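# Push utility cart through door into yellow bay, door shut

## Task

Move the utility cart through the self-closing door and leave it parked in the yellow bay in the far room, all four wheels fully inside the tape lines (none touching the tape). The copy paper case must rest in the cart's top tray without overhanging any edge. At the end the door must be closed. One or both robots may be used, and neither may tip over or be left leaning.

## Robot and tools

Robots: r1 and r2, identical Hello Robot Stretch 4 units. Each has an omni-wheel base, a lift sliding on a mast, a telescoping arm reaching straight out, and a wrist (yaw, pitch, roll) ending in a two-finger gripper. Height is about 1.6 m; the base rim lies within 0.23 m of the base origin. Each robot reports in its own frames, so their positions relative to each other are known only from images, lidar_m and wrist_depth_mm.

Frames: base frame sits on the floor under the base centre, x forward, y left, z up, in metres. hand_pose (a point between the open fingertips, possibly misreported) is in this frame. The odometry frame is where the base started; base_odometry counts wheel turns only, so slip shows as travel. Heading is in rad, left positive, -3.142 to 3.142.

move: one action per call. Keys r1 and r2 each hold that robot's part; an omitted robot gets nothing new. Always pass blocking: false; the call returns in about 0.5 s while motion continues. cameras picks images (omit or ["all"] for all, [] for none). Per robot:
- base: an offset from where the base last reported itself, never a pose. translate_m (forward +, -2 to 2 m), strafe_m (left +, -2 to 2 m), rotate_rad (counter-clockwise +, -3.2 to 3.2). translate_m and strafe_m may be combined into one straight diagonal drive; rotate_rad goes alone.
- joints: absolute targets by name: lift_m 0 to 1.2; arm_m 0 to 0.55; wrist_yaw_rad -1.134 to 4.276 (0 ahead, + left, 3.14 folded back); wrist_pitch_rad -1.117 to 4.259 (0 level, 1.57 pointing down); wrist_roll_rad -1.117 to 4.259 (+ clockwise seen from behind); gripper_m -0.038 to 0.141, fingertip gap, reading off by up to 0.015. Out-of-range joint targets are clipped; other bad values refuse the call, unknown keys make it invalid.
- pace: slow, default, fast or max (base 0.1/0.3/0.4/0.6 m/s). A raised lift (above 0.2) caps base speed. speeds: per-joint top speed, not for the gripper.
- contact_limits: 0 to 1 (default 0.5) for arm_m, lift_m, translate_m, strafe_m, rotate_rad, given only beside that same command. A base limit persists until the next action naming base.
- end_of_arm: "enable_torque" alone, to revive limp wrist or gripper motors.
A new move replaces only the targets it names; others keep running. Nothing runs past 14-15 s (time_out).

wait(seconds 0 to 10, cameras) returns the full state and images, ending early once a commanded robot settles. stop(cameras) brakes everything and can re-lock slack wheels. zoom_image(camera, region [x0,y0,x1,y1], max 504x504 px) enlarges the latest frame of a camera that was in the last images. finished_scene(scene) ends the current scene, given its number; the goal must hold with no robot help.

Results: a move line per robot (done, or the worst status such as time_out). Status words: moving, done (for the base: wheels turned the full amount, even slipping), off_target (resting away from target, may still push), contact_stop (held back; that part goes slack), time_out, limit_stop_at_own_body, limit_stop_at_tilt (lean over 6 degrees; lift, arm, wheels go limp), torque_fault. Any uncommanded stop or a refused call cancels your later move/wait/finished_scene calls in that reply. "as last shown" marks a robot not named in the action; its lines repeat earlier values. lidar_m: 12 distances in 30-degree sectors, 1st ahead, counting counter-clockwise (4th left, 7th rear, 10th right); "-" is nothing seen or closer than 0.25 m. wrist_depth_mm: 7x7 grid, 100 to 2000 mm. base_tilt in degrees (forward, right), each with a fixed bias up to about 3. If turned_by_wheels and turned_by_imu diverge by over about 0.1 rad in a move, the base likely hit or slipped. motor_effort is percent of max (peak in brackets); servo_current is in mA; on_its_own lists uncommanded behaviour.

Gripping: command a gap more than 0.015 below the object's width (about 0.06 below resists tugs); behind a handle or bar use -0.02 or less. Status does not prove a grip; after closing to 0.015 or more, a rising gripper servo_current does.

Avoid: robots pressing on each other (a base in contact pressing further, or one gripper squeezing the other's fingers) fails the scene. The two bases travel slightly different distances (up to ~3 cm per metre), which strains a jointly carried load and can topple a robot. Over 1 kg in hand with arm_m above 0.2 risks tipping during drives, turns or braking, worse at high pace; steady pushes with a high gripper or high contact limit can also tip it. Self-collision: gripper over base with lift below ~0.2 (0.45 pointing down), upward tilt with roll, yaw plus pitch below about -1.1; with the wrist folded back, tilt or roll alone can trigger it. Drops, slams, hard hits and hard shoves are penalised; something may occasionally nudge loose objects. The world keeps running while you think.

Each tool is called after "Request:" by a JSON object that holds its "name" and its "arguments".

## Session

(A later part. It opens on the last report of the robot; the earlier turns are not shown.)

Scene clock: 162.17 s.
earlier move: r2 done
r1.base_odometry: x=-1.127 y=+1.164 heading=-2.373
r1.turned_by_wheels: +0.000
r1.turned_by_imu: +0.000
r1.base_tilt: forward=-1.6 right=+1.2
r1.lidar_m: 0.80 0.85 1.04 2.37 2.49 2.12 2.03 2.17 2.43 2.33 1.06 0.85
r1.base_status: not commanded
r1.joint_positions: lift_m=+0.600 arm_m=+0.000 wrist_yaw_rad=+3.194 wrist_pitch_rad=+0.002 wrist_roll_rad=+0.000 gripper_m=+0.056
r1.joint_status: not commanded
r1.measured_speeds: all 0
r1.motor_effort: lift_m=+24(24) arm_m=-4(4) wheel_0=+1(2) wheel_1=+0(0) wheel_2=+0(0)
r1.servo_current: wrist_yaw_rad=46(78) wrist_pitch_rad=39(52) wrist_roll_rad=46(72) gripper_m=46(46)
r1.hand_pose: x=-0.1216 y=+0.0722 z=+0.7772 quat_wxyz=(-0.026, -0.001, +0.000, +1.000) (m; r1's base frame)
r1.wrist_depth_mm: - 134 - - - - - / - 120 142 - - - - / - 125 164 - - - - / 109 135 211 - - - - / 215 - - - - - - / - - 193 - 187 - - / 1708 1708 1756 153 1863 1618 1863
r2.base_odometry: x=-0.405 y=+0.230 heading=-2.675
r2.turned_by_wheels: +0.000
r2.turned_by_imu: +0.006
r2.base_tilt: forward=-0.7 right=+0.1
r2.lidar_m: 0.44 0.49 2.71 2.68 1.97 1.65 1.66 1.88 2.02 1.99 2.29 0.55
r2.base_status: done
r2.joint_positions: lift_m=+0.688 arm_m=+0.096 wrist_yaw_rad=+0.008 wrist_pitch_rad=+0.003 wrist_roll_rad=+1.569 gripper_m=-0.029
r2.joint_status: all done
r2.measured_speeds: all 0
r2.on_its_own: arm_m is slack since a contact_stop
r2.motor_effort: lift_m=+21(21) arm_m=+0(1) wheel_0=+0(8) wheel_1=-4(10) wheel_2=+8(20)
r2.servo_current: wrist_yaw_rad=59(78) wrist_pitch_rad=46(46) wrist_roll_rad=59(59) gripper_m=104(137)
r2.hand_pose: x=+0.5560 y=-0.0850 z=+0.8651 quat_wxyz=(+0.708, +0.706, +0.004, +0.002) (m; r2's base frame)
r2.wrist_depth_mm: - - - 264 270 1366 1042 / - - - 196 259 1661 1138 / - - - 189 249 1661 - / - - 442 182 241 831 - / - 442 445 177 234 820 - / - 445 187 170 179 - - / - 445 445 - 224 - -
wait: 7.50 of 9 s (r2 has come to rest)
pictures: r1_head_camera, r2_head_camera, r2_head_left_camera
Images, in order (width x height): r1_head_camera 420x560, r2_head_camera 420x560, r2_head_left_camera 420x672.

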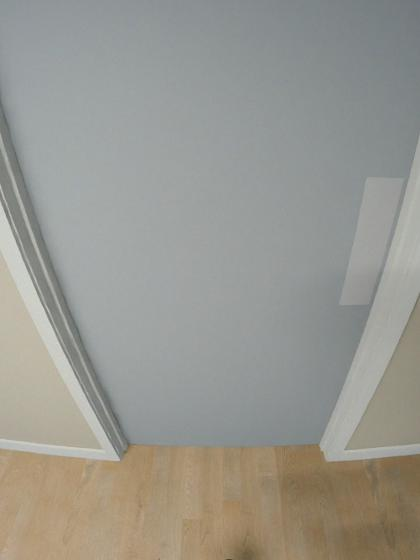

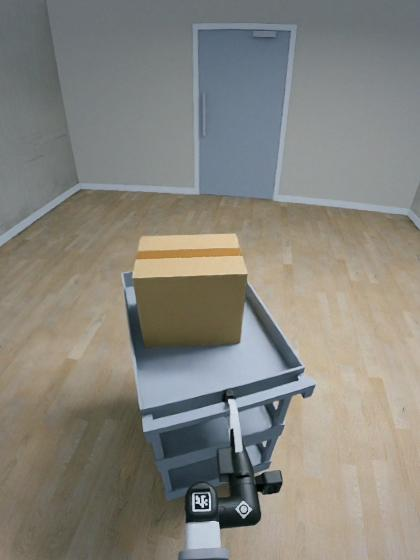

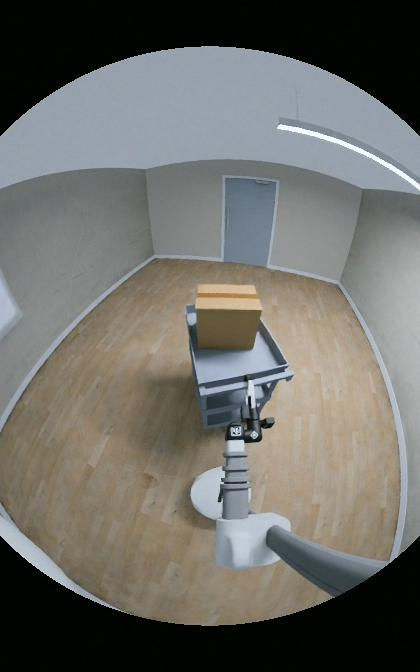

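Request:
{"name": "move", "arguments": {"r2": {"base":{"translate_m":-0.92,"strafe_m":-0.22},"pace":"slow"}, "blocking": false, "cameras": []}}

Request:
{"name": "wait", "arguments": {"seconds": 10, "cameras": ["r2_head_left_camera","r2_head_camera"]}}

Scene clock: 188.70 s.
move: r2 moving
r1: as last shown
r1.base_tilt: forward=-1.6 right=+1.3
r1.lidar_m: 0.80 0.83 1.06 2.37 2.49 2.14 2.04 2.17 2.41 2.33 1.08 0.84
r1.servo_current: wrist_yaw_rad=33(65) wrist_pitch_rad=39(46) wrist_roll_rad=39(65) gripper_m=46(46)
r1.wrist_depth_mm: - 134 - - - - - / - 119 142 - - - - / - 125 165 - - - - / 110 136 211 - - - - / 215 - - - - - - / - - 195 - 187 - - / 1756 1708 1808 153 1808 1661 1808
r2.base_odometry: x=-0.395 y=+0.239 heading=-2.674
r2.turned_by_wheels: +0.001
r2.turned_by_imu: +0.001
r2.base_tilt: forward=-0.7 right=+0.1
r2.lidar_m: 0.43 0.45 2.71 2.71 1.96 1.66 1.61 1.90 2.02 2.02 2.29 0.51
r2.base_status: translate_m moving; strafe_m moving
r2.joint_positions: lift_m=+0.688 arm_m=+0.096 wrist_yaw_rad=+0.008 wrist_pitch_rad=+0.003 wrist_roll_rad=+1.569 gripper_m=-0.029
r2.joint_status: not commanded
r2.measured_speeds: translate_m=-0.049 strafe_m=-0.012 rotate_rad=-0.001 lift_m=+0.000 arm_m=+0.000 wrist_yaw_rad=+0.000 wrist_pitch_rad=+0.000 wrist_roll_rad=+0.000
r2.on_its_own: arm_m is slack since a contact_stop
r2.motor_effort: lift_m=+21(21) arm_m=+0(0) wheel_0=-3(6) wheel_1=-5(8) wheel_2=+16(16)
r2.servo_current: wrist_yaw_rad=52(72) wrist_pitch_rad=39(46) wrist_roll_rad=33(59) gripper_m=111(111)
r2.hand_pose: x=+0.5560 y=-0.0850 z=+0.8651 quat_wxyz=(+0.708, +0.706, +0.004, +0.002) (m; r2's base frame)
r2.wrist_depth_mm: - - - 263 268 1366 1042 / - - - 195 258 1661 1118 / - - - 189 250 1661 - / - 439 442 181 242 842 - / - 442 445 177 235 820 - / - 445 187 170 179 - - / - - 445 - 223 - -
pictures: none
No camera images: "cameras" was empty.

Scene clock: 198.70 s.
earlier move: r2 moving
r1.base_odometry: x=-1.127 y=+1.164 heading=-2.373
r1.turned_by_wheels: +0.000
r1.turned_by_imu: -0.001
r1.base_tilt: forward=-1.6 right=+1.3
r1.lidar_m: 0.80 0.86 1.04 2.37 2.49 2.11 2.02 2.15 2.40 2.33 1.07 0.85
r1.base_status: not commanded
r1.joint_positions: lift_m=+0.600 arm_m=+0.000 wrist_yaw_rad=+3.194 wrist_pitch_rad=+0.002 wrist_roll_rad=+0.000 gripper_m=+0.056
r1.joint_status: not commanded
r1.measured_speeds: all 0
r1.motor_effort: lift_m=+24(24) arm_m=-4(4) wheel_0=+1(2) wheel_1=+0(1) wheel_2=+0(0)
r1.servo_current: wrist_yaw_rad=59(72) wrist_pitch_rad=46(52) wrist_roll_rad=59(72) gripper_m=39(52)
r1.hand_pose: x=-0.1216 y=+0.0722 z=+0.7772 quat_wxyz=(-0.026, -0.001, +0.000, +1.000) (m; r1's base frame)
r1.wrist_depth_mm: - 135 - - - - - / - 120 142 - - - - / - 124 165 - - - - / 110 135 211 - - - - / 215 - - - - - - / - - 194 - 188 - - / 1808 1808 1756 154 1808 1708 1808
r2.base_odometry: x=+0.317 y=+0.841 heading=-2.674
r2.turned_by_wheels: +0.000
r2.turned_by_imu: +0.007
r2.base_tilt: forward=-0.6 right=+0.0
r2.lidar_m: 0.39 0.45 3.18 1.74 0.98 0.81 0.79 0.94 1.56 1.58 1.82 0.57
r2.base_status: translate_m moving; strafe_m moving
r2.joint_positions: lift_m=+0.688 arm_m=+0.096 wrist_yaw_rad=+0.009 wrist_pitch_rad=+0.003 wrist_roll_rad=+1.569 gripper_m=-0.029
r2.joint_status: not commanded
r2.measured_speeds: all 0
r2.on_its_own: arm_m is slack since a contact_stop
r2.motor_effort: lift_m=+21(21) arm_m=+0(1) wheel_0=+1(7) wheel_1=-2(8) wheel_2=+8(18)
r2.servo_current: wrist_yaw_rad=59(78) wrist_pitch_rad=39(46) wrist_roll_rad=46(65) gripper_m=104(117)
r2.hand_pose: x=+0.5560 y=-0.0849 z=+0.8650 quat_wxyz=(+0.708, +0.706, +0.004, +0.002) (m; r2's base frame)
r2.wrist_depth_mm: - - - 281 - 1618 1160 / - - - 309 336 345 345 / - - - 279 296 1661 492 / - - - 204 266 1808 - / - - - 186 244 809 - / - 433 186 169 179 809 - / - 415 413 - 213 - -
wait: 10.00 s; no rest
pictures: r2_head_camera, r2_head_left_camera
Images, in order (width x height): r2_head_camera 420x560, r2_head_left_camera 420x672.

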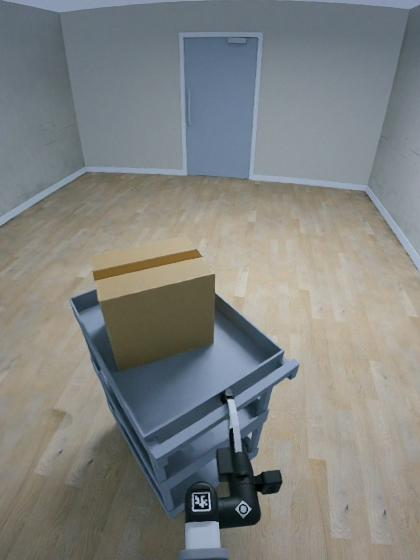

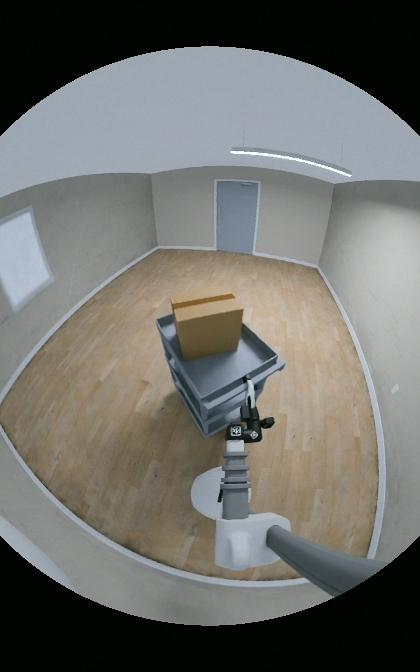

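Request:
{"name": "move", "arguments": {"r2": {"base":{"translate_m":0.15,"strafe_m":0.38},"pace":"slow"}, "blocking": false, "cameras": []}}

Request:
{"name": "wait", "arguments": {"seconds": 6, "cameras": ["r2_head_left_camera","r2_head_camera"]}}

Scene clock: 212.07 s.
earlier move: r2 done
move: r2 moving
r1: as last shown
r1.turned_by_imu: +0.000
r1.lidar_m: 0.81 0.86 1.06 2.38 2.47 2.12 2.04 2.18 2.44 2.34 1.08 0.85
r1.motor_effort: lift_m=+24(24) arm_m=-4(4) wheel_0=+1(2) wheel_1=+0(0) wheel_2=+0(0)
r1.servo_current: wrist_yaw_rad=59(59) wrist_pitch_rad=46(52) wrist_roll_rad=39(59) gripper_m=39(46)
r1.wrist_depth_mm: - 135 - - - - - / - 120 142 - - - - / - 125 165 - - - - / 110 136 211 - - - - / 215 - - - - - - / - - 194 - 187 - - / 1756 1708 1661 153 1808 1708 1863
r2.base_odometry: x=+0.318 y=+0.829 heading=-2.675
r2.turned_by_wheels: +0.000
r2.turned_by_imu: +0.000
r2.base_tilt: forward=-0.7 right=+0.1
r2.lidar_m: 0.38 0.42 3.15 1.75 0.96 0.80 0.80 0.92 1.54 1.61 1.84 0.56
r2.base_status: translate_m moving; strafe_m moving
r2.joint_positions: lift_m=+0.688 arm_m=+0.096 wrist_yaw_rad=+0.003 wrist_pitch_rad=+0.003 wrist_roll_rad=+1.569 gripper_m=-0.029
r2.joint_status: not commanded
r2.measured_speeds: translate_m=+0.018 strafe_m=+0.045 rotate_rad=+0.000 lift_m=+0.000 arm_m=+0.000 wrist_yaw_rad=-0.017 wrist_pitch_rad=+0.000 wrist_roll_rad=+0.000
r2.on_its_own: arm_m is slack since a contact_stop
r2.motor_effort: lift_m=+21(21) arm_m=+0(0) wheel_0=-2(5) wheel_1=+8(9) wheel_2=-10(10)
r2.servo_current: wrist_yaw_rad=46(59) wrist_pitch_rad=39(46) wrist_roll_rad=59(59) gripper_m=98(117)
r2.hand_pose: x=+0.5555 y=-0.0866 z=+0.8650 quat_wxyz=(+0.708, +0.706, +0.002, +0.000) (m; r2's base frame)
r2.wrist_depth_mm: - - - 286 - 1618 1160 / - - - 312 343 345 349 / - - - 225 300 1618 1160 / - - - 203 267 1808 - / - - - 186 244 778 - / - 433 186 168 179 - - / - 415 410 - 211 132 -
pictures: none
No camera images: "cameras" was empty.

Scene clock: 216.93 s.
earlier move: r2 done
r1.base_odometry: x=-1.127 y=+1.164 heading=-2.373
r1.turned_by_wheels: +0.000
r1.turned_by_imu: +0.000
r1.base_tilt: forward=-1.6 right=+1.3
r1.lidar_m: 0.80 0.82 1.05 2.37 2.49 2.13 2.02 2.15 2.42 2.33 1.01 0.85
r1.base_status: not commanded
r1.joint_positions: lift_m=+0.600 arm_m=+0.000 wrist_yaw_rad=+3.194 wrist_pitch_rad=+0.002 wrist_roll_rad=+0.000 gripper_m=+0.056
r1.joint_status: not commanded
r1.measured_speeds: all 0
r1.motor_effort: lift_m=+24(24) arm_m=-4(4) wheel_0=+1(2) wheel_1=+0(0) wheel_2=+0(0)
r1.servo_current: wrist_yaw_rad=46(72) wrist_pitch_rad=39(52) wrist_roll_rad=46(78) gripper_m=39(52)
r1.hand_pose: x=-0.1216 y=+0.0722 z=+0.7772 quat_wxyz=(-0.026, -0.001, +0.000, +1.000) (m; r1's base frame)
r1.wrist_depth_mm: - 135 - - - - - / - 120 142 - - - - / - 125 165 - - - - / 110 136 210 - - - - / 215 - - - - - - / - - 193 - 187 - - / 1708 1661 1756 153 1863 1661 1808
r2.base_odometry: x=+0.354 y=+0.434 heading=-2.675
r2.turned_by_wheels: +0.000
r2.turned_by_imu: -0.001
r2.base_tilt: forward=-0.6 right=+0.1
r2.lidar_m: 0.44 0.46 2.76 1.88 1.05 0.87 0.86 0.99 1.67 1.98 2.31 0.52
r2.base_status: done
r2.joint_positions: lift_m=+0.688 arm_m=+0.096 wrist_yaw_rad=-0.008 wrist_pitch_rad=+0.003 wrist_roll_rad=+1.569 gripper_m=-0.029
r2.joint_status: not commanded
r2.measured_speeds: all 0
r2.on_its_own: arm_m is slack since a contact_stop
r2.motor_effort: lift_m=+20(21) arm_m=+0(1) wheel_0=-3(16) wheel_1=+5(10) wheel_2=-9(17)
r2.servo_current: wrist_yaw_rad=59(91) wrist_pitch_rad=46(52) wrist_roll_rad=52(72) gripper_m=91(117)
r2.hand_pose: x=+0.5545 y=-0.0898 z=+0.8650 quat_wxyz=(+0.708, +0.706, -0.002, -0.004) (m; r2's base frame)
r2.wrist_depth_mm: - - - 259 268 289 289 / - - - 194 258 1661 1160 / - - - 187 248 1708 - / - - 442 180 240 831 - / - 439 442 176 233 831 - / - 442 186 169 179 - - / - 439 442 - 221 - -
wait: 4.87 of 6 s (r2 has come to rest)
pictures: r2_head_camera, r2_head_left_camera
Images, in order (width x height): r2_head_camera 420x560, r2_head_left_camera 420x672.

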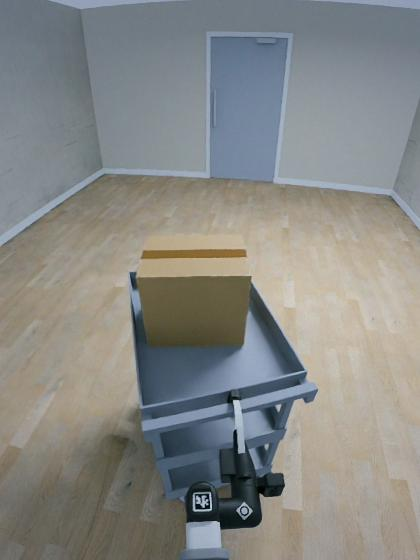

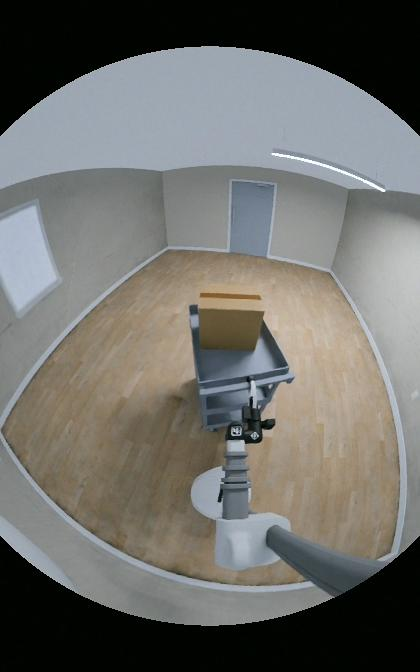

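Request:
{"name": "move", "arguments": {"r2": {"base":{"translate_m":0.1,"strafe_m":0.33},"pace":"slow"}, "blocking": false, "cameras": []}}

Request:
{"name": "wait", "arguments": {"seconds": 6, "cameras": []}}

Request:
{"name": "move", "arguments": {"r2": {"base":{"rotate_rad":-0.18},"pace":"slow"}, "blocking": false, "cameras": []}}

Request:
{"name": "wait", "arguments": {"seconds": 3, "cameras": ["r2_head_left_camera","r2_head_camera"]}}

Scene clock: 224.33 s.
move: r2 moving
r1: as last shown
r1.lidar_m: 0.80 0.86 1.06 2.39 2.49 2.11 2.03 2.15 2.41 2.31 1.09 0.85
r1.motor_effort: lift_m=+24(24) arm_m=-4(4) wheel_0=+1(1) wheel_1=+0(0) wheel_2=+0(0)
r1.servo_current: wrist_yaw_rad=52(59) wrist_pitch_rad=46(46) wrist_roll_rad=39(72) gripper_m=46(46)
r1.wrist_depth_mm: - 135 - - - - - / - 120 142 - - - - / - 124 165 - - - - / 110 135 210 - - - - / 215 - - - - - - / - - 194 - 187 - - / 1708 1756 1756 153 1756 1708 1863
r2.base_odometry: x=+0.356 y=+0.422 heading=-2.676
r2.turned_by_wheels: -0.001
r2.turned_by_imu: -0.001
r2.base_tilt: forward=-0.7 right=+0.1
r2.lidar_m: 0.45 0.48 2.74 1.93 1.04 0.86 0.84 0.99 1.62 2.01 2.32 0.56
r2.base_status: translate_m moving; strafe_m moving
r2.joint_positions: lift_m=+0.688 arm_m=+0.096 wrist_yaw_rad=-0.008 wrist_pitch_rad=+0.003 wrist_roll_rad=+1.569 gripper_m=-0.029
r2.joint_status: not commanded
r2.measured_speeds: translate_m=+0.014 strafe_m=+0.048 rotate_rad=+0.002 lift_m=+0.000 arm_m=+0.000 wrist_yaw_rad=+0.000 wrist_pitch_rad=+0.000 wrist_roll_rad=+0.000
r2.on_its_own: arm_m is slack since a contact_stop
r2.motor_effort: lift_m=+21(21) arm_m=+0(0) wheel_0=-6(11) wheel_1=+8(10) wheel_2=-14(14)
r2.servo_current: wrist_yaw_rad=52(59) wrist_pitch_rad=39(46) wrist_roll_rad=46(52) gripper_m=91(98)
r2.hand_pose: x=+0.5545 y=-0.0898 z=+0.8650 quat_wxyz=(+0.708, +0.706, -0.002, -0.004) (m; r2's base frame)
r2.wrist_depth_mm: - - - 259 268 290 289 / - - - 193 257 1661 1138 / - - - 187 249 1661 - / - - 436 181 240 820 - / - 439 439 176 233 820 - / - 442 187 168 180 - - / - 439 439 - 221 - -
pictures: none
No camera images: "cameras" was empty.

Scene clock: 228.53 s.
earlier move: r2 done
r1.base_odometry: x=-1.127 y=+1.164 heading=-2.373
r1.turned_by_wheels: +0.000
r1.turned_by_imu: +0.000
r1.base_tilt: forward=-1.6 right=+1.3
r1.lidar_m: 0.81 0.83 1.07 2.37 2.48 2.09 2.04 2.16 2.42 2.32 1.05 0.83
r1.base_status: not commanded
r1.joint_positions: lift_m=+0.600 arm_m=+0.000 wrist_yaw_rad=+3.194 wrist_pitch_rad=+0.002 wrist_roll_rad=+0.000 gripper_m=+0.056
r1.joint_status: not commanded
r1.measured_speeds: all 0
r1.motor_effort: lift_m=+24(24) arm_m=-4(4) wheel_0=+1(2) wheel_1=+0(1) wheel_2=+0(0)
r1.servo_current: wrist_yaw_rad=46(72) wrist_pitch_rad=39(52) wrist_roll_rad=52(72) gripper_m=33(46)
r1.hand_pose: x=-0.1216 y=+0.0722 z=+0.7772 quat_wxyz=(-0.026, -0.001, +0.000, +1.000) (m; r1's base frame)
r1.wrist_depth_mm: - 135 - - - - - / - 120 142 - - - - / - 125 165 - - - - / 109 135 210 - - - - / 214 - - - - - - / - - 194 - 187 - - / 1808 1708 1756 154 1756 1618 1863
r2.base_odometry: x=+0.413 y=+0.095 heading=-2.676
r2.turned_by_wheels: +0.000
r2.turned_by_imu: +0.000
r2.base_tilt: forward=-0.7 right=+0.1
r2.lidar_m: 0.48 0.55 2.41 1.96 1.07 0.89 0.89 1.02 1.68 2.34 2.67 0.51
r2.base_status: done
r2.joint_positions: lift_m=+0.688 arm_m=+0.096 wrist_yaw_rad=-0.008 wrist_pitch_rad=+0.003 wrist_roll_rad=+1.569 gripper_m=-0.029
r2.joint_status: not commanded
r2.measured_speeds: all 0
r2.on_its_own: arm_m is slack since a contact_stop
r2.motor_effort: lift_m=+21(21) arm_m=+0(1) wheel_0=-7(13) wheel_1=+3(10) wheel_2=-7(14)
r2.servo_current: wrist_yaw_rad=59(72) wrist_pitch_rad=46(52) wrist_roll_rad=52(59) gripper_m=104(104)
r2.hand_pose: x=+0.5546 y=-0.0898 z=+0.8650 quat_wxyz=(+0.708, +0.706, -0.002, -0.004) (m; r2's base frame)
r2.wrist_depth_mm: - - - 160 219 1618 1138 / - - - 162 221 778 - / - 462 427 164 224 820 - / - 436 436 166 226 831 - / - 462 455 168 229 842 - / - - 186 169 177 - - / - - 500 - 235 1708 -
wait: 4.20 of 6 s (r2 has come to rest)
pictures: none
No camera images: "cameras" was empty.

Scene clock: 229.03 s.
move: r2 moving
r1: as last shown
r1.lidar_m: 0.80 0.86 1.06 2.38 2.49 2.12 2.04 2.12 2.42 2.33 1.06 0.86
r1.motor_effort: lift_m=+24(24) arm_m=-4(4) wheel_0=+1(2) wheel_1=+0(0) wheel_2=+0(0)
r1.servo_current: wrist_yaw_rad=52(65) wrist_pitch_rad=46(52) wrist_roll_rad=46(59) gripper_m=39(46)
r1.wrist_depth_mm: - 135 - - - - - / - 120 141 - - - - / - 124 166 - - - - / 110 135 210 - - - - / 216 - - - - - - / - - 194 - 187 - - / 1708 1756 1708 153 1808 1661 1808
r2.base_odometry: x=+0.413 y=+0.095 heading=-2.793
r2.turned_by_wheels: -0.117
r2.turned_by_imu: -0.114
r2.base_tilt: forward=-0.7 right=+0.0
r2.lidar_m: 0.47 0.50 2.43 2.41 1.18 0.92 0.88 0.97 1.41 2.32 2.55 0.53
r2.base_status: rotate_rad moving
r2.joint_positions: lift_m=+0.688 arm_m=+0.096 wrist_yaw_rad=+0.008 wrist_pitch_rad=+0.003 wrist_roll_rad=+1.569 gripper_m=-0.029
r2.joint_status: not commanded
r2.measured_speeds: translate_m=+0.000 strafe_m=+0.000 rotate_rad=-0.366 lift_m=+0.000 arm_m=+0.000 wrist_yaw_rad=+0.005 wrist_pitch_rad=+0.000 wrist_roll_rad=+0.000
r2.on_its_own: arm_m is slack since a contact_stop
r2.motor_effort: lift_m=+21(21) arm_m=+0(0) wheel_0=+13(13) wheel_1=+7(10) wheel_2=+12(14)
r2.servo_current: wrist_yaw_rad=59(72) wrist_pitch_rad=46(46) wrist_roll_rad=46(52) gripper_m=91(98)
r2.hand_pose: x=+0.5560 y=-0.0851 z=+0.8650 quat_wxyz=(+0.708, +0.706, +0.004, +0.002) (m; r2's base frame)
r2.wrist_depth_mm: - - - 173 235 1366 1042 / - - - 172 234 1661 530 / - - - 172 233 798 - / - 433 433 171 232 842 - / - 452 445 171 232 842 - / - 459 187 171 179 - - / - - 473 - 229 - -
pictures: none
No camera images: "cameras" was empty.

Scene clock: 229.67 s.
earlier move: r2 done
r1.base_odometry: x=-1.127 y=+1.164 heading=-2.373
r1.turned_by_wheels: +0.000
r1.turned_by_imu: +0.000
r1.base_tilt: forward=-1.6 right=+1.3
r1.lidar_m: 0.81 0.86 1.05 2.38 2.46 2.13 2.03 2.15 2.42 2.32 1.06 0.86
r1.base_status: not commanded
r1.joint_positions: lift_m=+0.600 arm_m=+0.000 wrist_yaw_rad=+3.194 wrist_pitch_rad=+0.002 wrist_roll_rad=+0.000 gripper_m=+0.056
r1.joint_status: not commanded
r1.measured_speeds: all 0
r1.motor_effort: lift_m=+24(24) arm_m=-4(4) wheel_0=+1(2) wheel_1=+0(1) wheel_2=+0(0)
r1.servo_current: wrist_yaw_rad=59(65) wrist_pitch_rad=39(52) wrist_roll_rad=39(59) gripper_m=46(46)
r1.hand_pose: x=-0.1216 y=+0.0722 z=+0.7772 quat_wxyz=(-0.026, -0.001, +0.000, +1.000) (m; r1's base frame)
r1.wrist_depth_mm: - 135 - - - - - / - 120 142 - - - - / - 124 165 - - - - / 110 135 209 - - - - / 214 - - - - - - / - - 193 - 188 - - / 1756 1708 1756 153 1808 1661 1863
r2.base_odometry: x=+0.413 y=+0.095 heading=-2.854
r2.turned_by_wheels: -0.061
r2.turned_by_imu: -0.060
r2.base_tilt: forward=-0.7 right=+0.1
r2.lidar_m: 0.45 0.48 2.45 2.42 1.24 0.90 0.89 0.94 1.36 2.33 2.45 0.54
r2.base_status: done
r2.joint_positions: lift_m=+0.688 arm_m=+0.096 wrist_yaw_rad=+0.003 wrist_pitch_rad=+0.003 wrist_roll_rad=+1.569 gripper_m=-0.029
r2.joint_status: not commanded
r2.measured_speeds: all 0
r2.on_its_own: arm_m is slack since a contact_stop
r2.motor_effort: lift_m=+21(21) arm_m=+0(1) wheel_0=+6(14) wheel_1=+5(10) wheel_2=+5(14)
r2.servo_current: wrist_yaw_rad=46(72) wrist_pitch_rad=46(46) wrist_roll_rad=46(52) gripper_m=91(98)
r2.hand_pose: x=+0.5555 y=-0.0866 z=+0.8650 quat_wxyz=(+0.708, +0.706, +0.002, +0.000) (m; r2's base frame)
r2.wrist_depth_mm: - - - 239 260 267 270 / - - - 189 252 1661 1160 / - - - 183 245 1708 - / - - 433 180 240 842 - / - 439 439 175 234 831 - / - 442 187 170 178 - - / - 449 445 - 224 - -
wait: 0.63 of 3 s (r2 has come to rest)
pictures: r2_head_camera, r2_head_left_camera
Images, in order (width x height): r2_head_camera 420x560, r2_head_left_camera 420x672.

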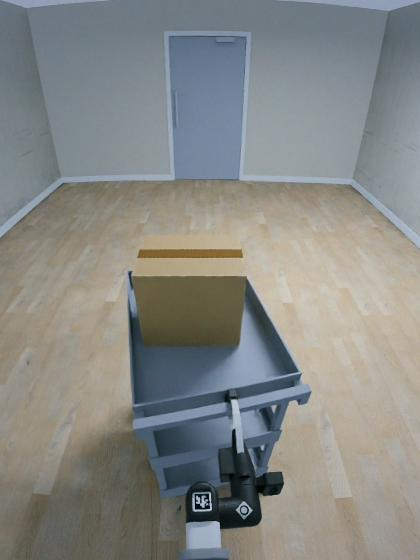

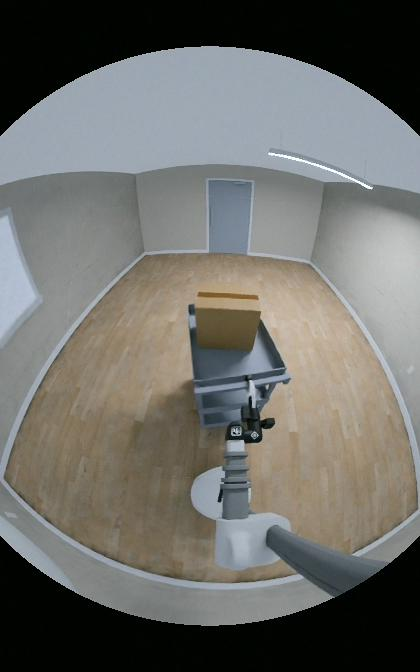

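Request:
{"name": "move", "arguments": {"r1": {"base":{"translate_m":1.1},"pace":"slow"}, "r2": {"base":{"translate_m":0.02,"strafe_m":0.17},"pace":"slow"}, "blocking": false, "cameras": []}}

Request:
{"name": "wait", "arguments": {"seconds": 10, "cameras": ["r2_head_left_camera","r2_head_camera"]}}

Request:
{"name": "wait", "arguments": {"seconds": 10, "cameras": ["r2_head_left_camera","r2_head_camera","r1_head_left_camera"]}}

Scene clock: 246.63 s.
move: r1 moving; r2 moving
r1.base_odometry: x=-1.136 y=+1.155 heading=-2.373
r1.turned_by_wheels: +0.000
r1.turned_by_imu: +0.000
r1.base_tilt: forward=-1.6 right=+1.3
r1.lidar_m: 0.78 0.83 1.06 2.39 2.50 2.15 2.06 2.17 2.42 2.35 1.04 0.83
r1.base_status: translate_m moving
r1.joint_positions: lift_m=+0.600 arm_m=+0.000 wrist_yaw_rad=+3.194 wrist_pitch_rad=+0.002 wrist_roll_rad=+0.000 gripper_m=+0.056
r1.joint_status: not commanded
r1.measured_speeds: translate_m=+0.049 strafe_m=+0.000 rotate_rad=-0.002 lift_m=+0.000 arm_m=+0.000 wrist_yaw_rad=+0.000 wrist_pitch_rad=+0.000 wrist_roll_rad=+0.000
r1.motor_effort: lift_m=+24(24) arm_m=-4(4) wheel_0=+6(7) wheel_1=+4(6) wheel_2=-6(6)
r1.servo_current: wrist_yaw_rad=52(52) wrist_pitch_rad=46(46) wrist_roll_rad=46(59) gripper_m=39(46)
r1.hand_pose: x=-0.1216 y=+0.0722 z=+0.7772 quat_wxyz=(-0.026, -0.001, +0.000, +1.000) (m; r1's base frame)
r1.wrist_depth_mm: - 134 - - - - - / - 120 142 - - - - / - 125 165 - - - - / 109 135 210 - - - - / 215 - - - - - - / - - 193 - 188 - - / 1756 1708 1708 153 1863 1661 1808
r2.base_odometry: x=+0.415 y=+0.082 heading=-2.856
r2.turned_by_wheels: -0.001
r2.turned_by_imu: -0.001
r2.base_tilt: forward=-0.7 right=+0.1
r2.lidar_m: 0.44 0.44 2.46 2.40 1.25 0.91 0.88 0.96 1.35 2.36 2.51 0.53
r2.base_status: translate_m moving; strafe_m moving
r2.joint_positions: lift_m=+0.688 arm_m=+0.096 wrist_yaw_rad=-0.002 wrist_pitch_rad=+0.003 wrist_roll_rad=+1.569 gripper_m=-0.029
r2.joint_status: not commanded
r2.measured_speeds: translate_m=+0.006 strafe_m=+0.052 rotate_rad=-0.002 lift_m=+0.000 arm_m=+0.000 wrist_yaw_rad=-0.022 wrist_pitch_rad=+0.000 wrist_roll_rad=+0.000
r2.on_its_own: arm_m is slack since a contact_stop
r2.motor_effort: lift_m=+21(21) arm_m=+0(0) wheel_0=-13(13) wheel_1=+7(9) wheel_2=-8(8)
r2.servo_current: wrist_yaw_rad=39(59) wrist_pitch_rad=39(46) wrist_roll_rad=46(52) gripper_m=91(98)
r2.hand_pose: x=+0.5550 y=-0.0881 z=+0.8650 quat_wxyz=(+0.708, +0.706, +0.000, -0.002) (m; r2's base frame)
r2.wrist_depth_mm: - - - 241 264 271 273 / - - - 191 254 1708 1160 / - - - 185 247 1618 - / - - 466 181 240 820 - / - 436 436 176 234 842 - / - 442 187 169 178 - - / - 445 442 - 224 - -
pictures: none
No camera images: "cameras" was empty.

Scene clock: 249.03 s.
earlier move: r1 moving; r2 done
r1.base_odometry: x=-1.300 y=+0.997 heading=-2.373
r1.turned_by_wheels: +0.000
r1.turned_by_imu: +0.000
r1.base_tilt: forward=-1.6 right=+1.3
r1.lidar_m: 0.55 0.61 0.70 2.06 2.48 2.37 2.27 2.41 2.41 1.99 0.68 0.59
r1.base_status: translate_m moving
r1.joint_positions: lift_m=+0.600 arm_m=+0.000 wrist_yaw_rad=+3.194 wrist_pitch_rad=+0.002 wrist_roll_rad=+0.000 gripper_m=+0.056
r1.joint_status: not commanded
r1.measured_speeds: translate_m=+0.100 strafe_m=+0.000 rotate_rad=+0.005 lift_m=+0.000 arm_m=+0.000 wrist_yaw_rad=+0.000 wrist_pitch_rad=+0.000 wrist_roll_rad=+0.000
r1.motor_effort: lift_m=+24(24) arm_m=-4(4) wheel_0=+6(7) wheel_1=+3(6) wheel_2=-5(7)
r1.servo_current: wrist_yaw_rad=33(65) wrist_pitch_rad=39(52) wrist_roll_rad=20(65) gripper_m=46(46)
r1.hand_pose: x=-0.1216 y=+0.0722 z=+0.7772 quat_wxyz=(-0.026, -0.001, +0.000, +1.000) (m; r1's base frame)
r1.wrist_depth_mm: - 135 - - - - - / - 120 142 - - - - / - 124 165 - - - - / 110 135 211 - - - - / 216 - - - - - - / - - 194 - 187 - - / 1708 1756 1708 153 1808 1708 1808
r2.base_odometry: x=+0.442 y=-0.074 heading=-2.855
r2.turned_by_wheels: +0.000
r2.turned_by_imu: +0.000
r2.base_tilt: forward=-0.7 right=+0.1
r2.lidar_m: 0.46 0.50 2.27 2.23 1.25 0.94 0.91 0.94 1.36 2.51 2.67 0.51
r2.base_status: done
r2.joint_positions: lift_m=+0.688 arm_m=+0.096 wrist_yaw_rad=-0.008 wrist_pitch_rad=+0.003 wrist_roll_rad=+1.569 gripper_m=-0.029
r2.joint_status: not commanded
r2.measured_speeds: all 0
r2.on_its_own: arm_m is slack since a contact_stop
r2.motor_effort: lift_m=+21(21) arm_m=+0(1) wheel_0=-7(17) wheel_1=+3(9) wheel_2=-7(16)
r2.servo_current: wrist_yaw_rad=46(78) wrist_pitch_rad=39(52) wrist_roll_rad=39(59) gripper_m=91(98)
r2.hand_pose: x=+0.5546 y=-0.0897 z=+0.8650 quat_wxyz=(+0.708, +0.706, -0.002, -0.004) (m; r2's base frame)
r2.wrist_depth_mm: - - - 241 242 1537 1138 / - - - 178 238 1661 517 / - - - 176 236 809 - / - 433 436 174 235 842 - / - 445 445 172 232 831 - / - 455 187 170 179 - - / - 469 466 - 227 - -
wait: 2.40 of 10 s (r2 has come to rest)
pictures: r2_head_camera, r2_head_left_camera
Images, in order (width x height): r2_head_camera 420x560, r2_head_left_camera 420x672.

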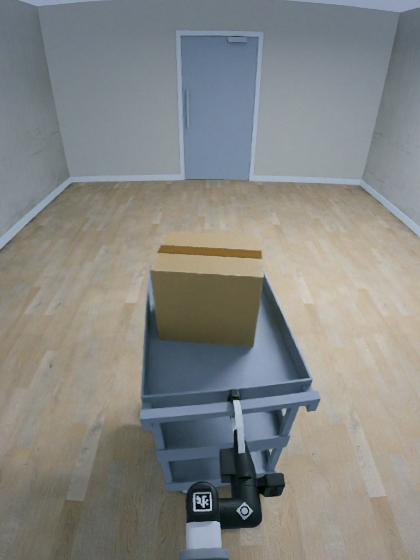

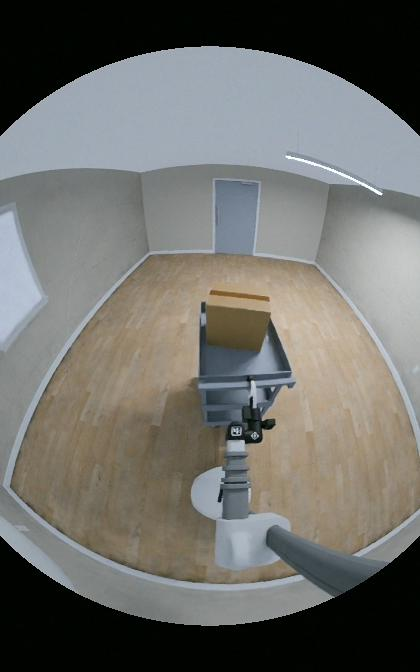

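Scene clock: 254.73 s.
earlier move: r1 contact_stop
r1.base_odometry: x=-1.580 y=+0.726 heading=-2.428
r1.turned_by_wheels: -0.055
r1.turned_by_imu: -0.050
r1.base_tilt: forward=-1.6 right=+1.3
r1.lidar_m: - 0.25 0.28 0.53 2.46 2.80 2.68 2.77 2.45 0.65 0.32 0.25
r1.base_status: translate_m contact_stop (by the wheels' count: +0.630 of +1.100)
r1.joint_positions: lift_m=+0.600 arm_m=+0.000 wrist_yaw_rad=+3.194 wrist_pitch_rad=+0.002 wrist_roll_rad=+0.000 gripper_m=+0.056
r1.joint_status: not commanded
r1.measured_speeds: all 0
r1.on_its_own: the wheels are slack since a contact_stop
r1.motor_effort: lift_m=+22(24) arm_m=-4(4) wheel_0=+0(29) wheel_1=+0(21) wheel_2=+0(22)
r1.servo_current: wrist_yaw_rad=39(65) wrist_pitch_rad=33(52) wrist_roll_rad=46(72) gripper_m=39(52)
r1.hand_pose: x=-0.1216 y=+0.0722 z=+0.7773 quat_wxyz=(-0.026, -0.001, +0.000, +1.000) (m; r1's base frame)
r1.wrist_depth_mm: - 135 - - - - - / - 121 134 - - - - / - 124 154 - - - - / 108 135 208 - - - - / 213 - - - - - - / - - 193 - 187 - - / 219 1756 1661 153 1808 1661 1921
r2.base_odometry: x=+0.442 y=-0.074 heading=-2.855
r2.turned_by_wheels: +0.000
r2.turned_by_imu: +0.001
r2.base_tilt: forward=-0.6 right=+0.1
r2.lidar_m: 0.48 0.50 2.28 2.22 1.23 0.91 0.89 0.95 1.37 2.51 2.66 0.52
r2.base_status: done
r2.joint_positions: lift_m=+0.688 arm_m=+0.096 wrist_yaw_rad=-0.008 wrist_pitch_rad=+0.003 wrist_roll_rad=+1.569 gripper_m=-0.029
r2.joint_status: not commanded
r2.measured_speeds: all 0
r2.on_its_own: arm_m is slack since a contact_stop
r2.motor_effort: lift_m=+21(21) arm_m=+0(1) wheel_0=-7(17) wheel_1=+3(9) wheel_2=-7(16)
r2.servo_current: wrist_yaw_rad=59(78) wrist_pitch_rad=46(52) wrist_roll_rad=52(59) gripper_m=91(104)
r2.hand_pose: x=+0.5546 y=-0.0897 z=+0.8650 quat_wxyz=(+0.708, +0.706, -0.002, -0.004) (m; r2's base frame)
r2.wrist_depth_mm: - - - 240 242 1537 1118 / - - - 178 238 1618 521 / - - - 176 236 809 - / - 439 436 174 235 842 - / - 449 445 172 231 831 - / - 459 187 170 178 - - / - 473 466 - 228 - -
wait: 5.70 of 10 s (r1 has come to rest)
pictures: r1_head_left_camera, r2_head_camera, r2_head_left_camera
Images, in order (width x height): r1_head_left_camera 420x672, r2_head_camera 420x560, r2_head_left_camera 420x672.

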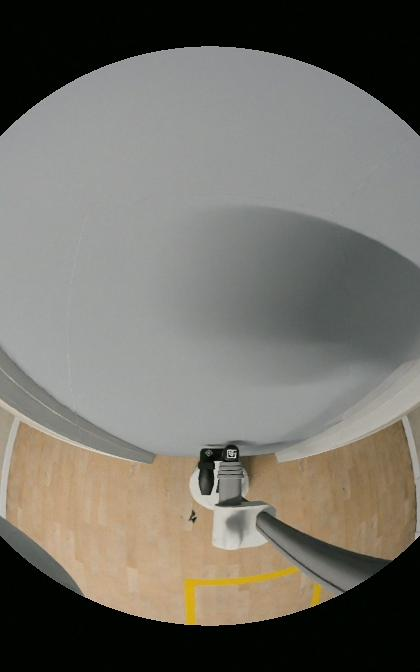

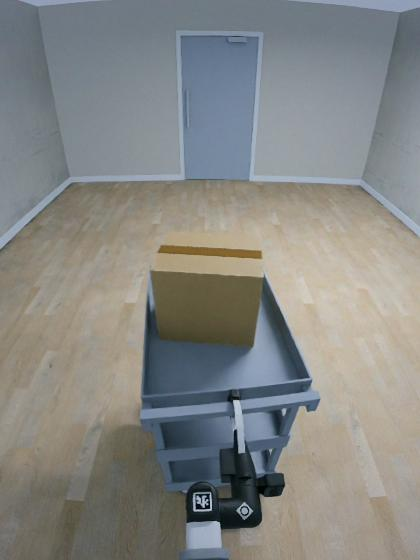

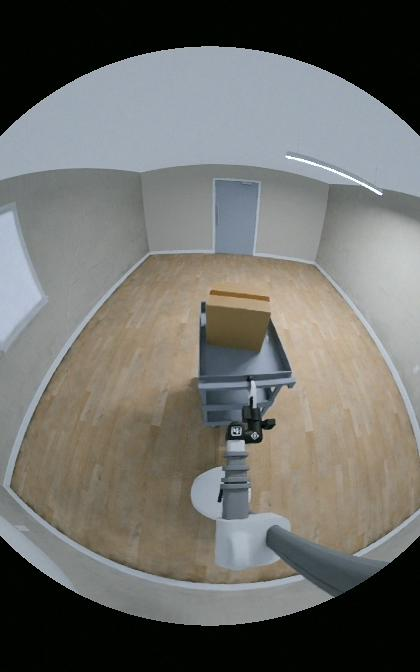

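Request:
{"name": "move", "arguments": {"r1": {"base":{"translate_m":-0.05,"strafe_m":-0.1},"pace":"slow","contact_limits":{"strafe_m":0.4}}, "r2": {"base":{"translate_m":0.06,"strafe_m":0.2},"pace":"slow"}, "blocking": false, "cameras": []}}

Request:
{"name": "wait", "arguments": {"seconds": 2.5, "cameras": []}}

Request:
{"name": "move", "arguments": {"r1": {"base":{"translate_m":0.5},"pace":"slow","contact_limits":{"translate_m":0.9}}, "blocking": false, "cameras": []}}

Request:
{"name": "wait", "arguments": {"seconds": 3, "cameras": ["r2_head_camera"]}}

Request:
{"name": "wait", "arguments": {"seconds": 4, "cameras": ["r2_head_left_camera","r2_head_camera","r1_head_left_camera"]}}

Scene clock: 263.90 s.
move: r1 moving; r2 moving
r1.base_odometry: x=-1.583 y=+0.738 heading=-2.427
r1.turned_by_wheels: +0.000
r1.turned_by_imu: +0.000
r1.base_tilt: forward=-1.6 right=+1.2
r1.lidar_m: - 0.25 0.29 0.54 2.46 2.81 2.65 2.79 2.44 0.66 0.31 0.25
r1.base_status: translate_m moving; strafe_m moving
r1.joint_positions: lift_m=+0.600 arm_m=+0.000 wrist_yaw_rad=+3.194 wrist_pitch_rad=+0.002 wrist_roll_rad=+0.000 gripper_m=+0.056
r1.joint_status: not commanded
r1.measured_speeds: translate_m=-0.022 strafe_m=-0.043 rotate_rad=-0.003 lift_m=+0.000 arm_m=+0.000 wrist_yaw_rad=+0.000 wrist_pitch_rad=+0.000 wrist_roll_rad=+0.000
r1.motor_effort: lift_m=+22(22) arm_m=-4(4) wheel_0=+5(6) wheel_1=-4(8) wheel_2=+4(6)
r1.servo_current: wrist_yaw_rad=52(52) wrist_pitch_rad=46(46) wrist_roll_rad=59(59) gripper_m=39(46)
r1.contact_limits: strafe_m 0.4
r1.hand_pose: x=-0.1216 y=+0.0722 z=+0.7773 quat_wxyz=(-0.026, -0.001, +0.000, +1.000) (m; r1's base frame)
r1.wrist_depth_mm: - 134 - - - - - / - 121 135 - - - - / - 124 158 - - - - / 107 135 208 - - - - / 212 - - - - - - / - - 193 - 187 - - / 219 1756 1756 153 1708 1618 1863
r2.base_odometry: x=+0.442 y=-0.086 heading=-2.857
r2.turned_by_wheels: -0.001
r2.turned_by_imu: -0.001
r2.base_tilt: forward=-0.7 right=+0.1
r2.lidar_m: 0.46 0.48 2.28 2.22 1.24 0.92 0.87 0.95 1.37 2.51 2.67 0.53
r2.base_status: translate_m moving; strafe_m moving
r2.joint_positions: lift_m=+0.688 arm_m=+0.096 wrist_yaw_rad=-0.008 wrist_pitch_rad=+0.003 wrist_roll_rad=+1.569 gripper_m=-0.029
r2.joint_status: not commanded
r2.measured_speeds: translate_m=+0.014 strafe_m=+0.048 rotate_rad=+0.001 lift_m=+0.000 arm_m=+0.000 wrist_yaw_rad=+0.000 wrist_pitch_rad=+0.000 wrist_roll_rad=+0.000
r2.on_its_own: arm_m is slack since a contact_stop
r2.motor_effort: lift_m=+21(21) arm_m=+0(0) wheel_0=-10(15) wheel_1=+5(8) wheel_2=-13(13)
r2.servo_current: wrist_yaw_rad=52(65) wrist_pitch_rad=39(46) wrist_roll_rad=59(59) gripper_m=98(104)
r2.hand_pose: x=+0.5546 y=-0.0897 z=+0.8650 quat_wxyz=(+0.708, +0.706, -0.002, -0.004) (m; r2's base frame)
r2.wrist_depth_mm: - - - 181 243 1499 1138 / - - - 178 238 1708 517 / - - - 176 236 809 - / - 436 436 175 235 842 - / - 442 445 172 231 820 - / - 455 186 169 177 - - / - 462 462 - 226 - -
pictures: none
No camera images: "cameras" was empty.

Scene clock: 265.80 s.
earlier move: r1 done; r2 moving
r1.base_odometry: x=-1.608 y=+0.834 heading=-2.428
r1.turned_by_wheels: +0.000
r1.turned_by_imu: -0.001
r1.base_tilt: forward=-1.6 right=+1.3
r1.lidar_m: 0.25 0.25 0.34 0.64 2.55 2.75 2.60 2.71 2.38 0.89 0.40 0.26
r1.base_status: done
r1.joint_positions: lift_m=+0.600 arm_m=+0.000 wrist_yaw_rad=+3.194 wrist_pitch_rad=+0.002 wrist_roll_rad=+0.000 gripper_m=+0.056
r1.joint_status: not commanded
r1.measured_speeds: all 0
r1.motor_effort: lift_m=+22(23) arm_m=-4(4) wheel_0=+3(7) wheel_1=-3(9) wheel_2=+1(6)
r1.servo_current: wrist_yaw_rad=52(65) wrist_pitch_rad=33(52) wrist_roll_rad=39(65) gripper_m=46(46)
r1.contact_limits: strafe_m 0.4
r1.hand_pose: x=-0.1216 y=+0.0722 z=+0.7773 quat_wxyz=(-0.026, -0.001, +0.000, +1.000) (m; r1's base frame)
r1.wrist_depth_mm: - 134 - - - - - / - 121 134 - - - - / - 124 157 - - - - / 107 135 208 - - - - / 213 - - - - - - / - - 193 - 188 - - / 220 1708 1708 143 1863 1708 1756
r2.base_odometry: x=+0.441 y=-0.260 heading=-2.856
r2.turned_by_wheels: +0.001
r2.turned_by_imu: +0.001
r2.base_tilt: forward=-0.7 right=+0.1
r2.lidar_m: 0.49 0.50 2.10 2.05 1.31 0.99 0.93 0.97 1.45 2.68 2.86 0.51
r2.base_status: translate_m moving; strafe_m moving
r2.joint_positions: lift_m=+0.688 arm_m=+0.096 wrist_yaw_rad=-0.008 wrist_pitch_rad=+0.003 wrist_roll_rad=+1.569 gripper_m=-0.029
r2.joint_status: not commanded
r2.measured_speeds: translate_m=+0.020 strafe_m=+0.068 rotate_rad=+0.000 lift_m=+0.000 arm_m=+0.000 wrist_yaw_rad=+0.000 wrist_pitch_rad=+0.000 wrist_roll_rad=+0.000
r2.on_its_own: arm_m is slack since a contact_stop
r2.motor_effort: lift_m=+21(21) arm_m=+0(1) wheel_0=+0(15) wheel_1=+4(9) wheel_2=-12(15)
r2.servo_current: wrist_yaw_rad=52(65) wrist_pitch_rad=39(46) wrist_roll_rad=59(59) gripper_m=98(104)
r2.hand_pose: x=+0.5546 y=-0.0897 z=+0.8650 quat_wxyz=(+0.708, +0.706, -0.002, -0.004) (m; r2's base frame)
r2.wrist_depth_mm: - - - 173 234 1618 1138 / - - - 172 233 1661 500 / - - - 171 233 809 - / - 439 433 171 232 842 - / - 452 445 170 231 842 - / - 462 187 169 179 - - / - - 473 - 229 - -
wait: 1.90 of 2.5 s (r1 has come to rest)
pictures: none
No camera images: "cameras" was empty.

Scene clock: 266.30 s.
earlier move: r2 moving
move: r1 moving
r1.base_odometry: x=-1.617 y=+0.826 heading=-2.427
r1.turned_by_wheels: +0.000
r1.turned_by_imu: +0.000
r1.base_tilt: forward=-1.6 right=+1.3
r1.lidar_m: 0.25 0.25 0.33 0.64 2.55 2.77 2.63 2.74 2.34 0.81 0.37 0.25
r1.base_status: translate_m moving
r1.joint_positions: lift_m=+0.600 arm_m=+0.000 wrist_yaw_rad=+3.194 wrist_pitch_rad=+0.002 wrist_roll_rad=+0.000 gripper_m=+0.056
r1.joint_status: not commanded
r1.measured_speeds: translate_m=+0.048 strafe_m=+0.000 rotate_rad=+0.000 lift_m=+0.000 arm_m=+0.000 wrist_yaw_rad=+0.000 wrist_pitch_rad=+0.000 wrist_roll_rad=+0.000
r1.motor_effort: lift_m=+22(22) arm_m=-4(4) wheel_0=+3(6) wheel_1=+2(5) wheel_2=-4(6)
r1.servo_current: wrist_yaw_rad=52(65) wrist_pitch_rad=39(52) wrist_roll_rad=39(52) gripper_m=46(46)
r1.contact_limits: translate_m 0.9
r1.hand_pose: x=-0.1216 y=+0.0722 z=+0.7773 quat_wxyz=(-0.026, -0.001, +0.000, +1.000) (m; r1's base frame)
r1.wrist_depth_mm: - 134 - - - - - / - 121 134 - - - - / - 124 157 - - - - / 107 135 208 - - - - / 213 - - - - - - / - - 193 - 187 - - / 220 1756 1661 143 1863 1661 1863
r2.base_odometry: x=+0.441 y=-0.281 heading=-2.856
r2.turned_by_wheels: +0.000
r2.turned_by_imu: +0.000
r2.base_tilt: forward=-0.7 right=+0.1
r2.lidar_m: 0.47 0.49 2.04 2.03 1.33 0.97 0.95 0.99 1.45 2.70 2.87 0.53
r2.base_status: translate_m moving; strafe_m moving
r2.joint_positions: lift_m=+0.688 arm_m=+0.096 wrist_yaw_rad=-0.007 wrist_pitch_rad=+0.003 wrist_roll_rad=+1.569 gripper_m=-0.029
r2.joint_status: not commanded
r2.measured_speeds: translate_m=+0.005 strafe_m=+0.017 rotate_rad=-0.002 lift_m=+0.000 arm_m=+0.000 wrist_yaw_rad=+0.000 wrist_pitch_rad=+0.000 wrist_roll_rad=+0.000
r2.on_its_own: arm_m is slack since a contact_stop
r2.motor_effort: lift_m=+21(21) arm_m=+0(0) wheel_0=-3(7) wheel_1=+6(6) wheel_2=-10(11)
r2.servo_current: wrist_yaw_rad=65(65) wrist_pitch_rad=39(46) wrist_roll_rad=59(59) gripper_m=91(104)
r2.hand_pose: x=+0.5546 y=-0.0895 z=+0.8650 quat_wxyz=(+0.708, +0.706, -0.001, -0.004) (m; r2's base frame)
r2.wrist_depth_mm: - - - 173 234 1618 1138 / - - - 172 233 1708 500 / - - - 171 233 809 - / - 433 436 171 231 842 - / - 449 445 170 230 842 - / - 466 187 169 179 - - / - - 477 - 229 132 -
pictures: none
No camera images: "cameras" was empty.

Scene clock: 266.73 s.
earlier move: r1 moving; r2 done
r1.base_odometry: x=-1.640 y=+0.805 heading=-2.427
r1.turned_by_wheels: +0.000
r1.turned_by_imu: +0.000
r1.base_tilt: forward=-1.6 right=+1.3
r1.lidar_m: 0.25 0.25 0.30 0.63 2.57 2.78 2.65 2.76 2.34 0.69 0.34 0.25
r1.base_status: translate_m moving
r1.joint_positions: lift_m=+0.600 arm_m=+0.000 wrist_yaw_rad=+3.194 wrist_pitch_rad=+0.002 wrist_roll_rad=+0.000 gripper_m=+0.056
r1.joint_status: not commanded
r1.measured_speeds: translate_m=+0.091 strafe_m=+0.000 rotate_rad=+0.000 lift_m=+0.000 arm_m=+0.000 wrist_yaw_rad=+0.000 wrist_pitch_rad=+0.000 wrist_roll_rad=+0.000
r1.motor_effort: lift_m=+22(22) arm_m=-4(4) wheel_0=+6(7) wheel_1=+5(5) wheel_2=-5(7)
r1.servo_current: wrist_yaw_rad=39(65) wrist_pitch_rad=46(52) wrist_roll_rad=59(72) gripper_m=39(46)
r1.contact_limits: translate_m 0.9
r1.hand_pose: x=-0.1216 y=+0.0722 z=+0.7773 quat_wxyz=(-0.026, -0.001, +0.000, +1.000) (m; r1's base frame)
r1.wrist_depth_mm: - 134 - - - - - / - 121 135 - - - - / - 124 157 - - - - / 107 135 208 - - - - / 212 - - - - - - / - - 194 - 187 - - / 218 1808 1756 143 1863 1618 1808
r2.base_odometry: x=+0.441 y=-0.282 heading=-2.856
r2.turned_by_wheels: +0.000
r2.turned_by_imu: +0.000
r2.base_tilt: forward=-0.6 right=+0.1
r2.lidar_m: 0.49 0.49 2.05 2.03 1.30 0.97 0.95 1.02 1.43 2.71 2.84 0.52
r2.base_status: done
r2.joint_positions: lift_m=+0.688 arm_m=+0.096 wrist_yaw_rad=-0.007 wrist_pitch_rad=+0.003 wrist_roll_rad=+1.569 gripper_m=-0.029
r2.joint_status: not commanded
r2.measured_speeds: all 0
r2.on_its_own: arm_m is slack since a contact_stop
r2.motor_effort: lift_m=+21(21) arm_m=+0(0) wheel_0=-5(7) wheel_1=+4(6) wheel_2=-11(11)
r2.servo_current: wrist_yaw_rad=59(72) wrist_pitch_rad=39(46) wrist_roll_rad=46(59) gripper_m=91(104)
r2.hand_pose: x=+0.5546 y=-0.0895 z=+0.8650 quat_wxyz=(+0.708, +0.706, -0.001, -0.004) (m; r2's base frame)
r2.wrist_depth_mm: - - - 172 235 1618 1138 / - - - 172 233 1661 500 / - - - 172 232 809 - / - 436 436 171 230 842 - / - 449 442 170 230 831 - / - 462 187 169 178 - - / - - 477 - 229 132 -
wait: 0.43 of 3 s (r2 has come to rest)
pictures: r2_head_camera
Images, in order (width x height): r2_head_camera 420x560.

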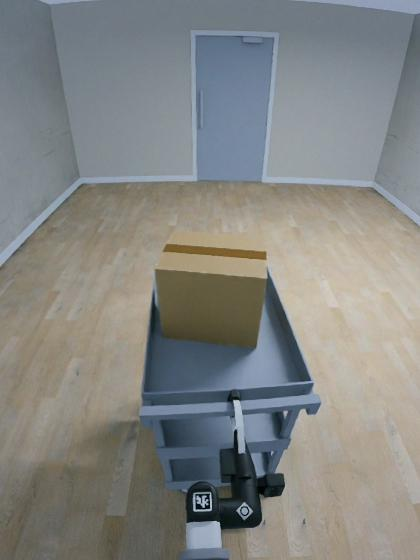

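Scene clock: 270.73 s.
earlier move: r1 moving
r1.base_odometry: x=-1.942 y=+0.544 heading=-2.427
r1.turned_by_wheels: +0.000
r1.turned_by_imu: +0.127
r1.base_tilt: forward=-1.6 right=+1.3
r1.lidar_m: 0.25 - 0.25 0.29 0.63 3.08 3.03 2.99 0.40 0.58 2.42 0.30
r1.base_status: translate_m moving
r1.joint_positions: lift_m=+0.600 arm_m=+0.000 wrist_yaw_rad=+3.204 wrist_pitch_rad=+0.002 wrist_roll_rad=+0.000 gripper_m=+0.056
r1.joint_status: not commanded
r1.measured_speeds: translate_m=+0.101 strafe_m=+0.001 rotate_rad=+0.000 lift_m=+0.000 arm_m=+0.000 wrist_yaw_rad=+0.000 wrist_pitch_rad=+0.000 wrist_roll_rad=+0.000
r1.motor_effort: lift_m=+22(23) arm_m=+8(8) wheel_0=+7(23) wheel_1=+14(18) wheel_2=-16(20)
r1.servo_current: wrist_yaw_rad=78(85) wrist_pitch_rad=39(52) wrist_roll_rad=46(72) gripper_m=46(46)
r1.contact_limits: translate_m 0.9
r1.hand_pose: x=-0.1227 y=+0.0692 z=+0.7773 quat_wxyz=(-0.031, -0.001, +0.000, +1.000) (m; r1's base frame)
r1.wrist_depth_mm: - 132 131 - - - - / - - 132 - - - - / - 112 132 - - - - / - 133 183 - - - - / 200 - - - - - - / 214 - 194 - 187 - - / 212 1708 1756 153 1808 1708 1808
r2.base_odometry: x=+0.441 y=-0.282 heading=-2.856
r2.turned_by_wheels: +0.000
r2.turned_by_imu: +0.001
r2.base_tilt: forward=-0.7 right=+0.1
r2.lidar_m: 0.47 0.49 2.08 2.04 1.31 0.97 0.94 1.01 1.44 2.69 2.85 0.52
r2.base_status: done
r2.joint_positions: lift_m=+0.688 arm_m=+0.096 wrist_yaw_rad=-0.007 wrist_pitch_rad=+0.003 wrist_roll_rad=+1.569 gripper_m=-0.029
r2.joint_status: not commanded
r2.measured_speeds: all 0
r2.on_its_own: arm_m is slack since a contact_stop
r2.motor_effort: lift_m=+21(21) arm_m=+0(1) wheel_0=-4(7) wheel_1=+5(6) wheel_2=-11(11)
r2.servo_current: wrist_yaw_rad=52(72) wrist_pitch_rad=39(46) wrist_roll_rad=65(65) gripper_m=91(104)
r2.hand_pose: x=+0.5546 y=-0.0895 z=+0.8650 quat_wxyz=(+0.708, +0.706, -0.001, -0.004) (m; r2's base frame)
r2.wrist_depth_mm: - - - 172 234 1618 1118 / - - - 172 233 1708 500 / - - - 171 232 809 - / - 433 433 171 230 831 - / - 449 445 170 230 831 - / - 466 186 170 178 - - / - - 469 - 229 132 -
wait: 4.00 s; no rest
pictures: r1_head_left_camera, r2_head_camera, r2_head_left_camera
Images, in order (width x height): r1_head_left_camera 420x672, r2_head_camera 420x560, r2_head_left_camera 420x672.

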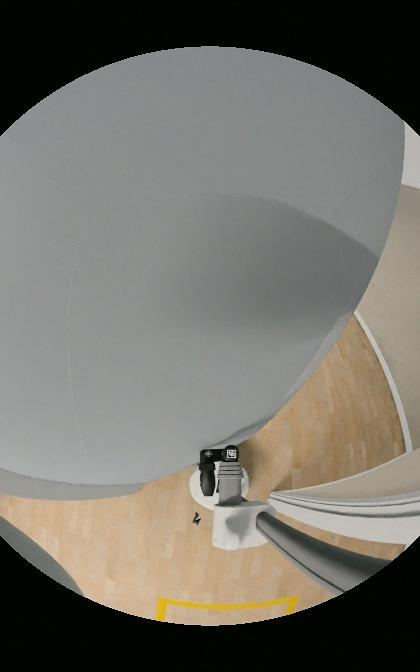

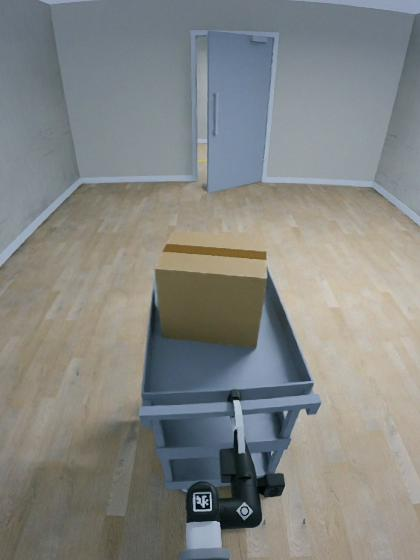

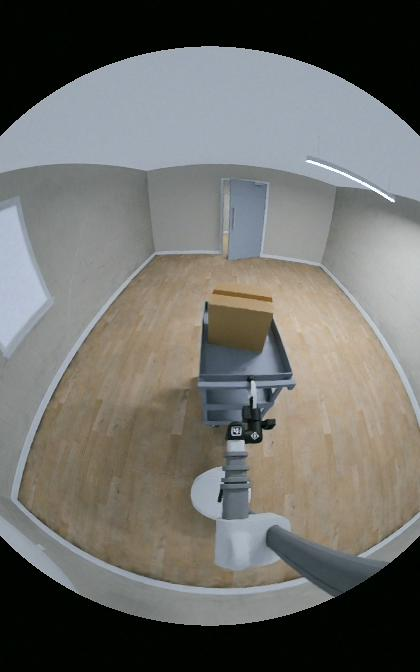

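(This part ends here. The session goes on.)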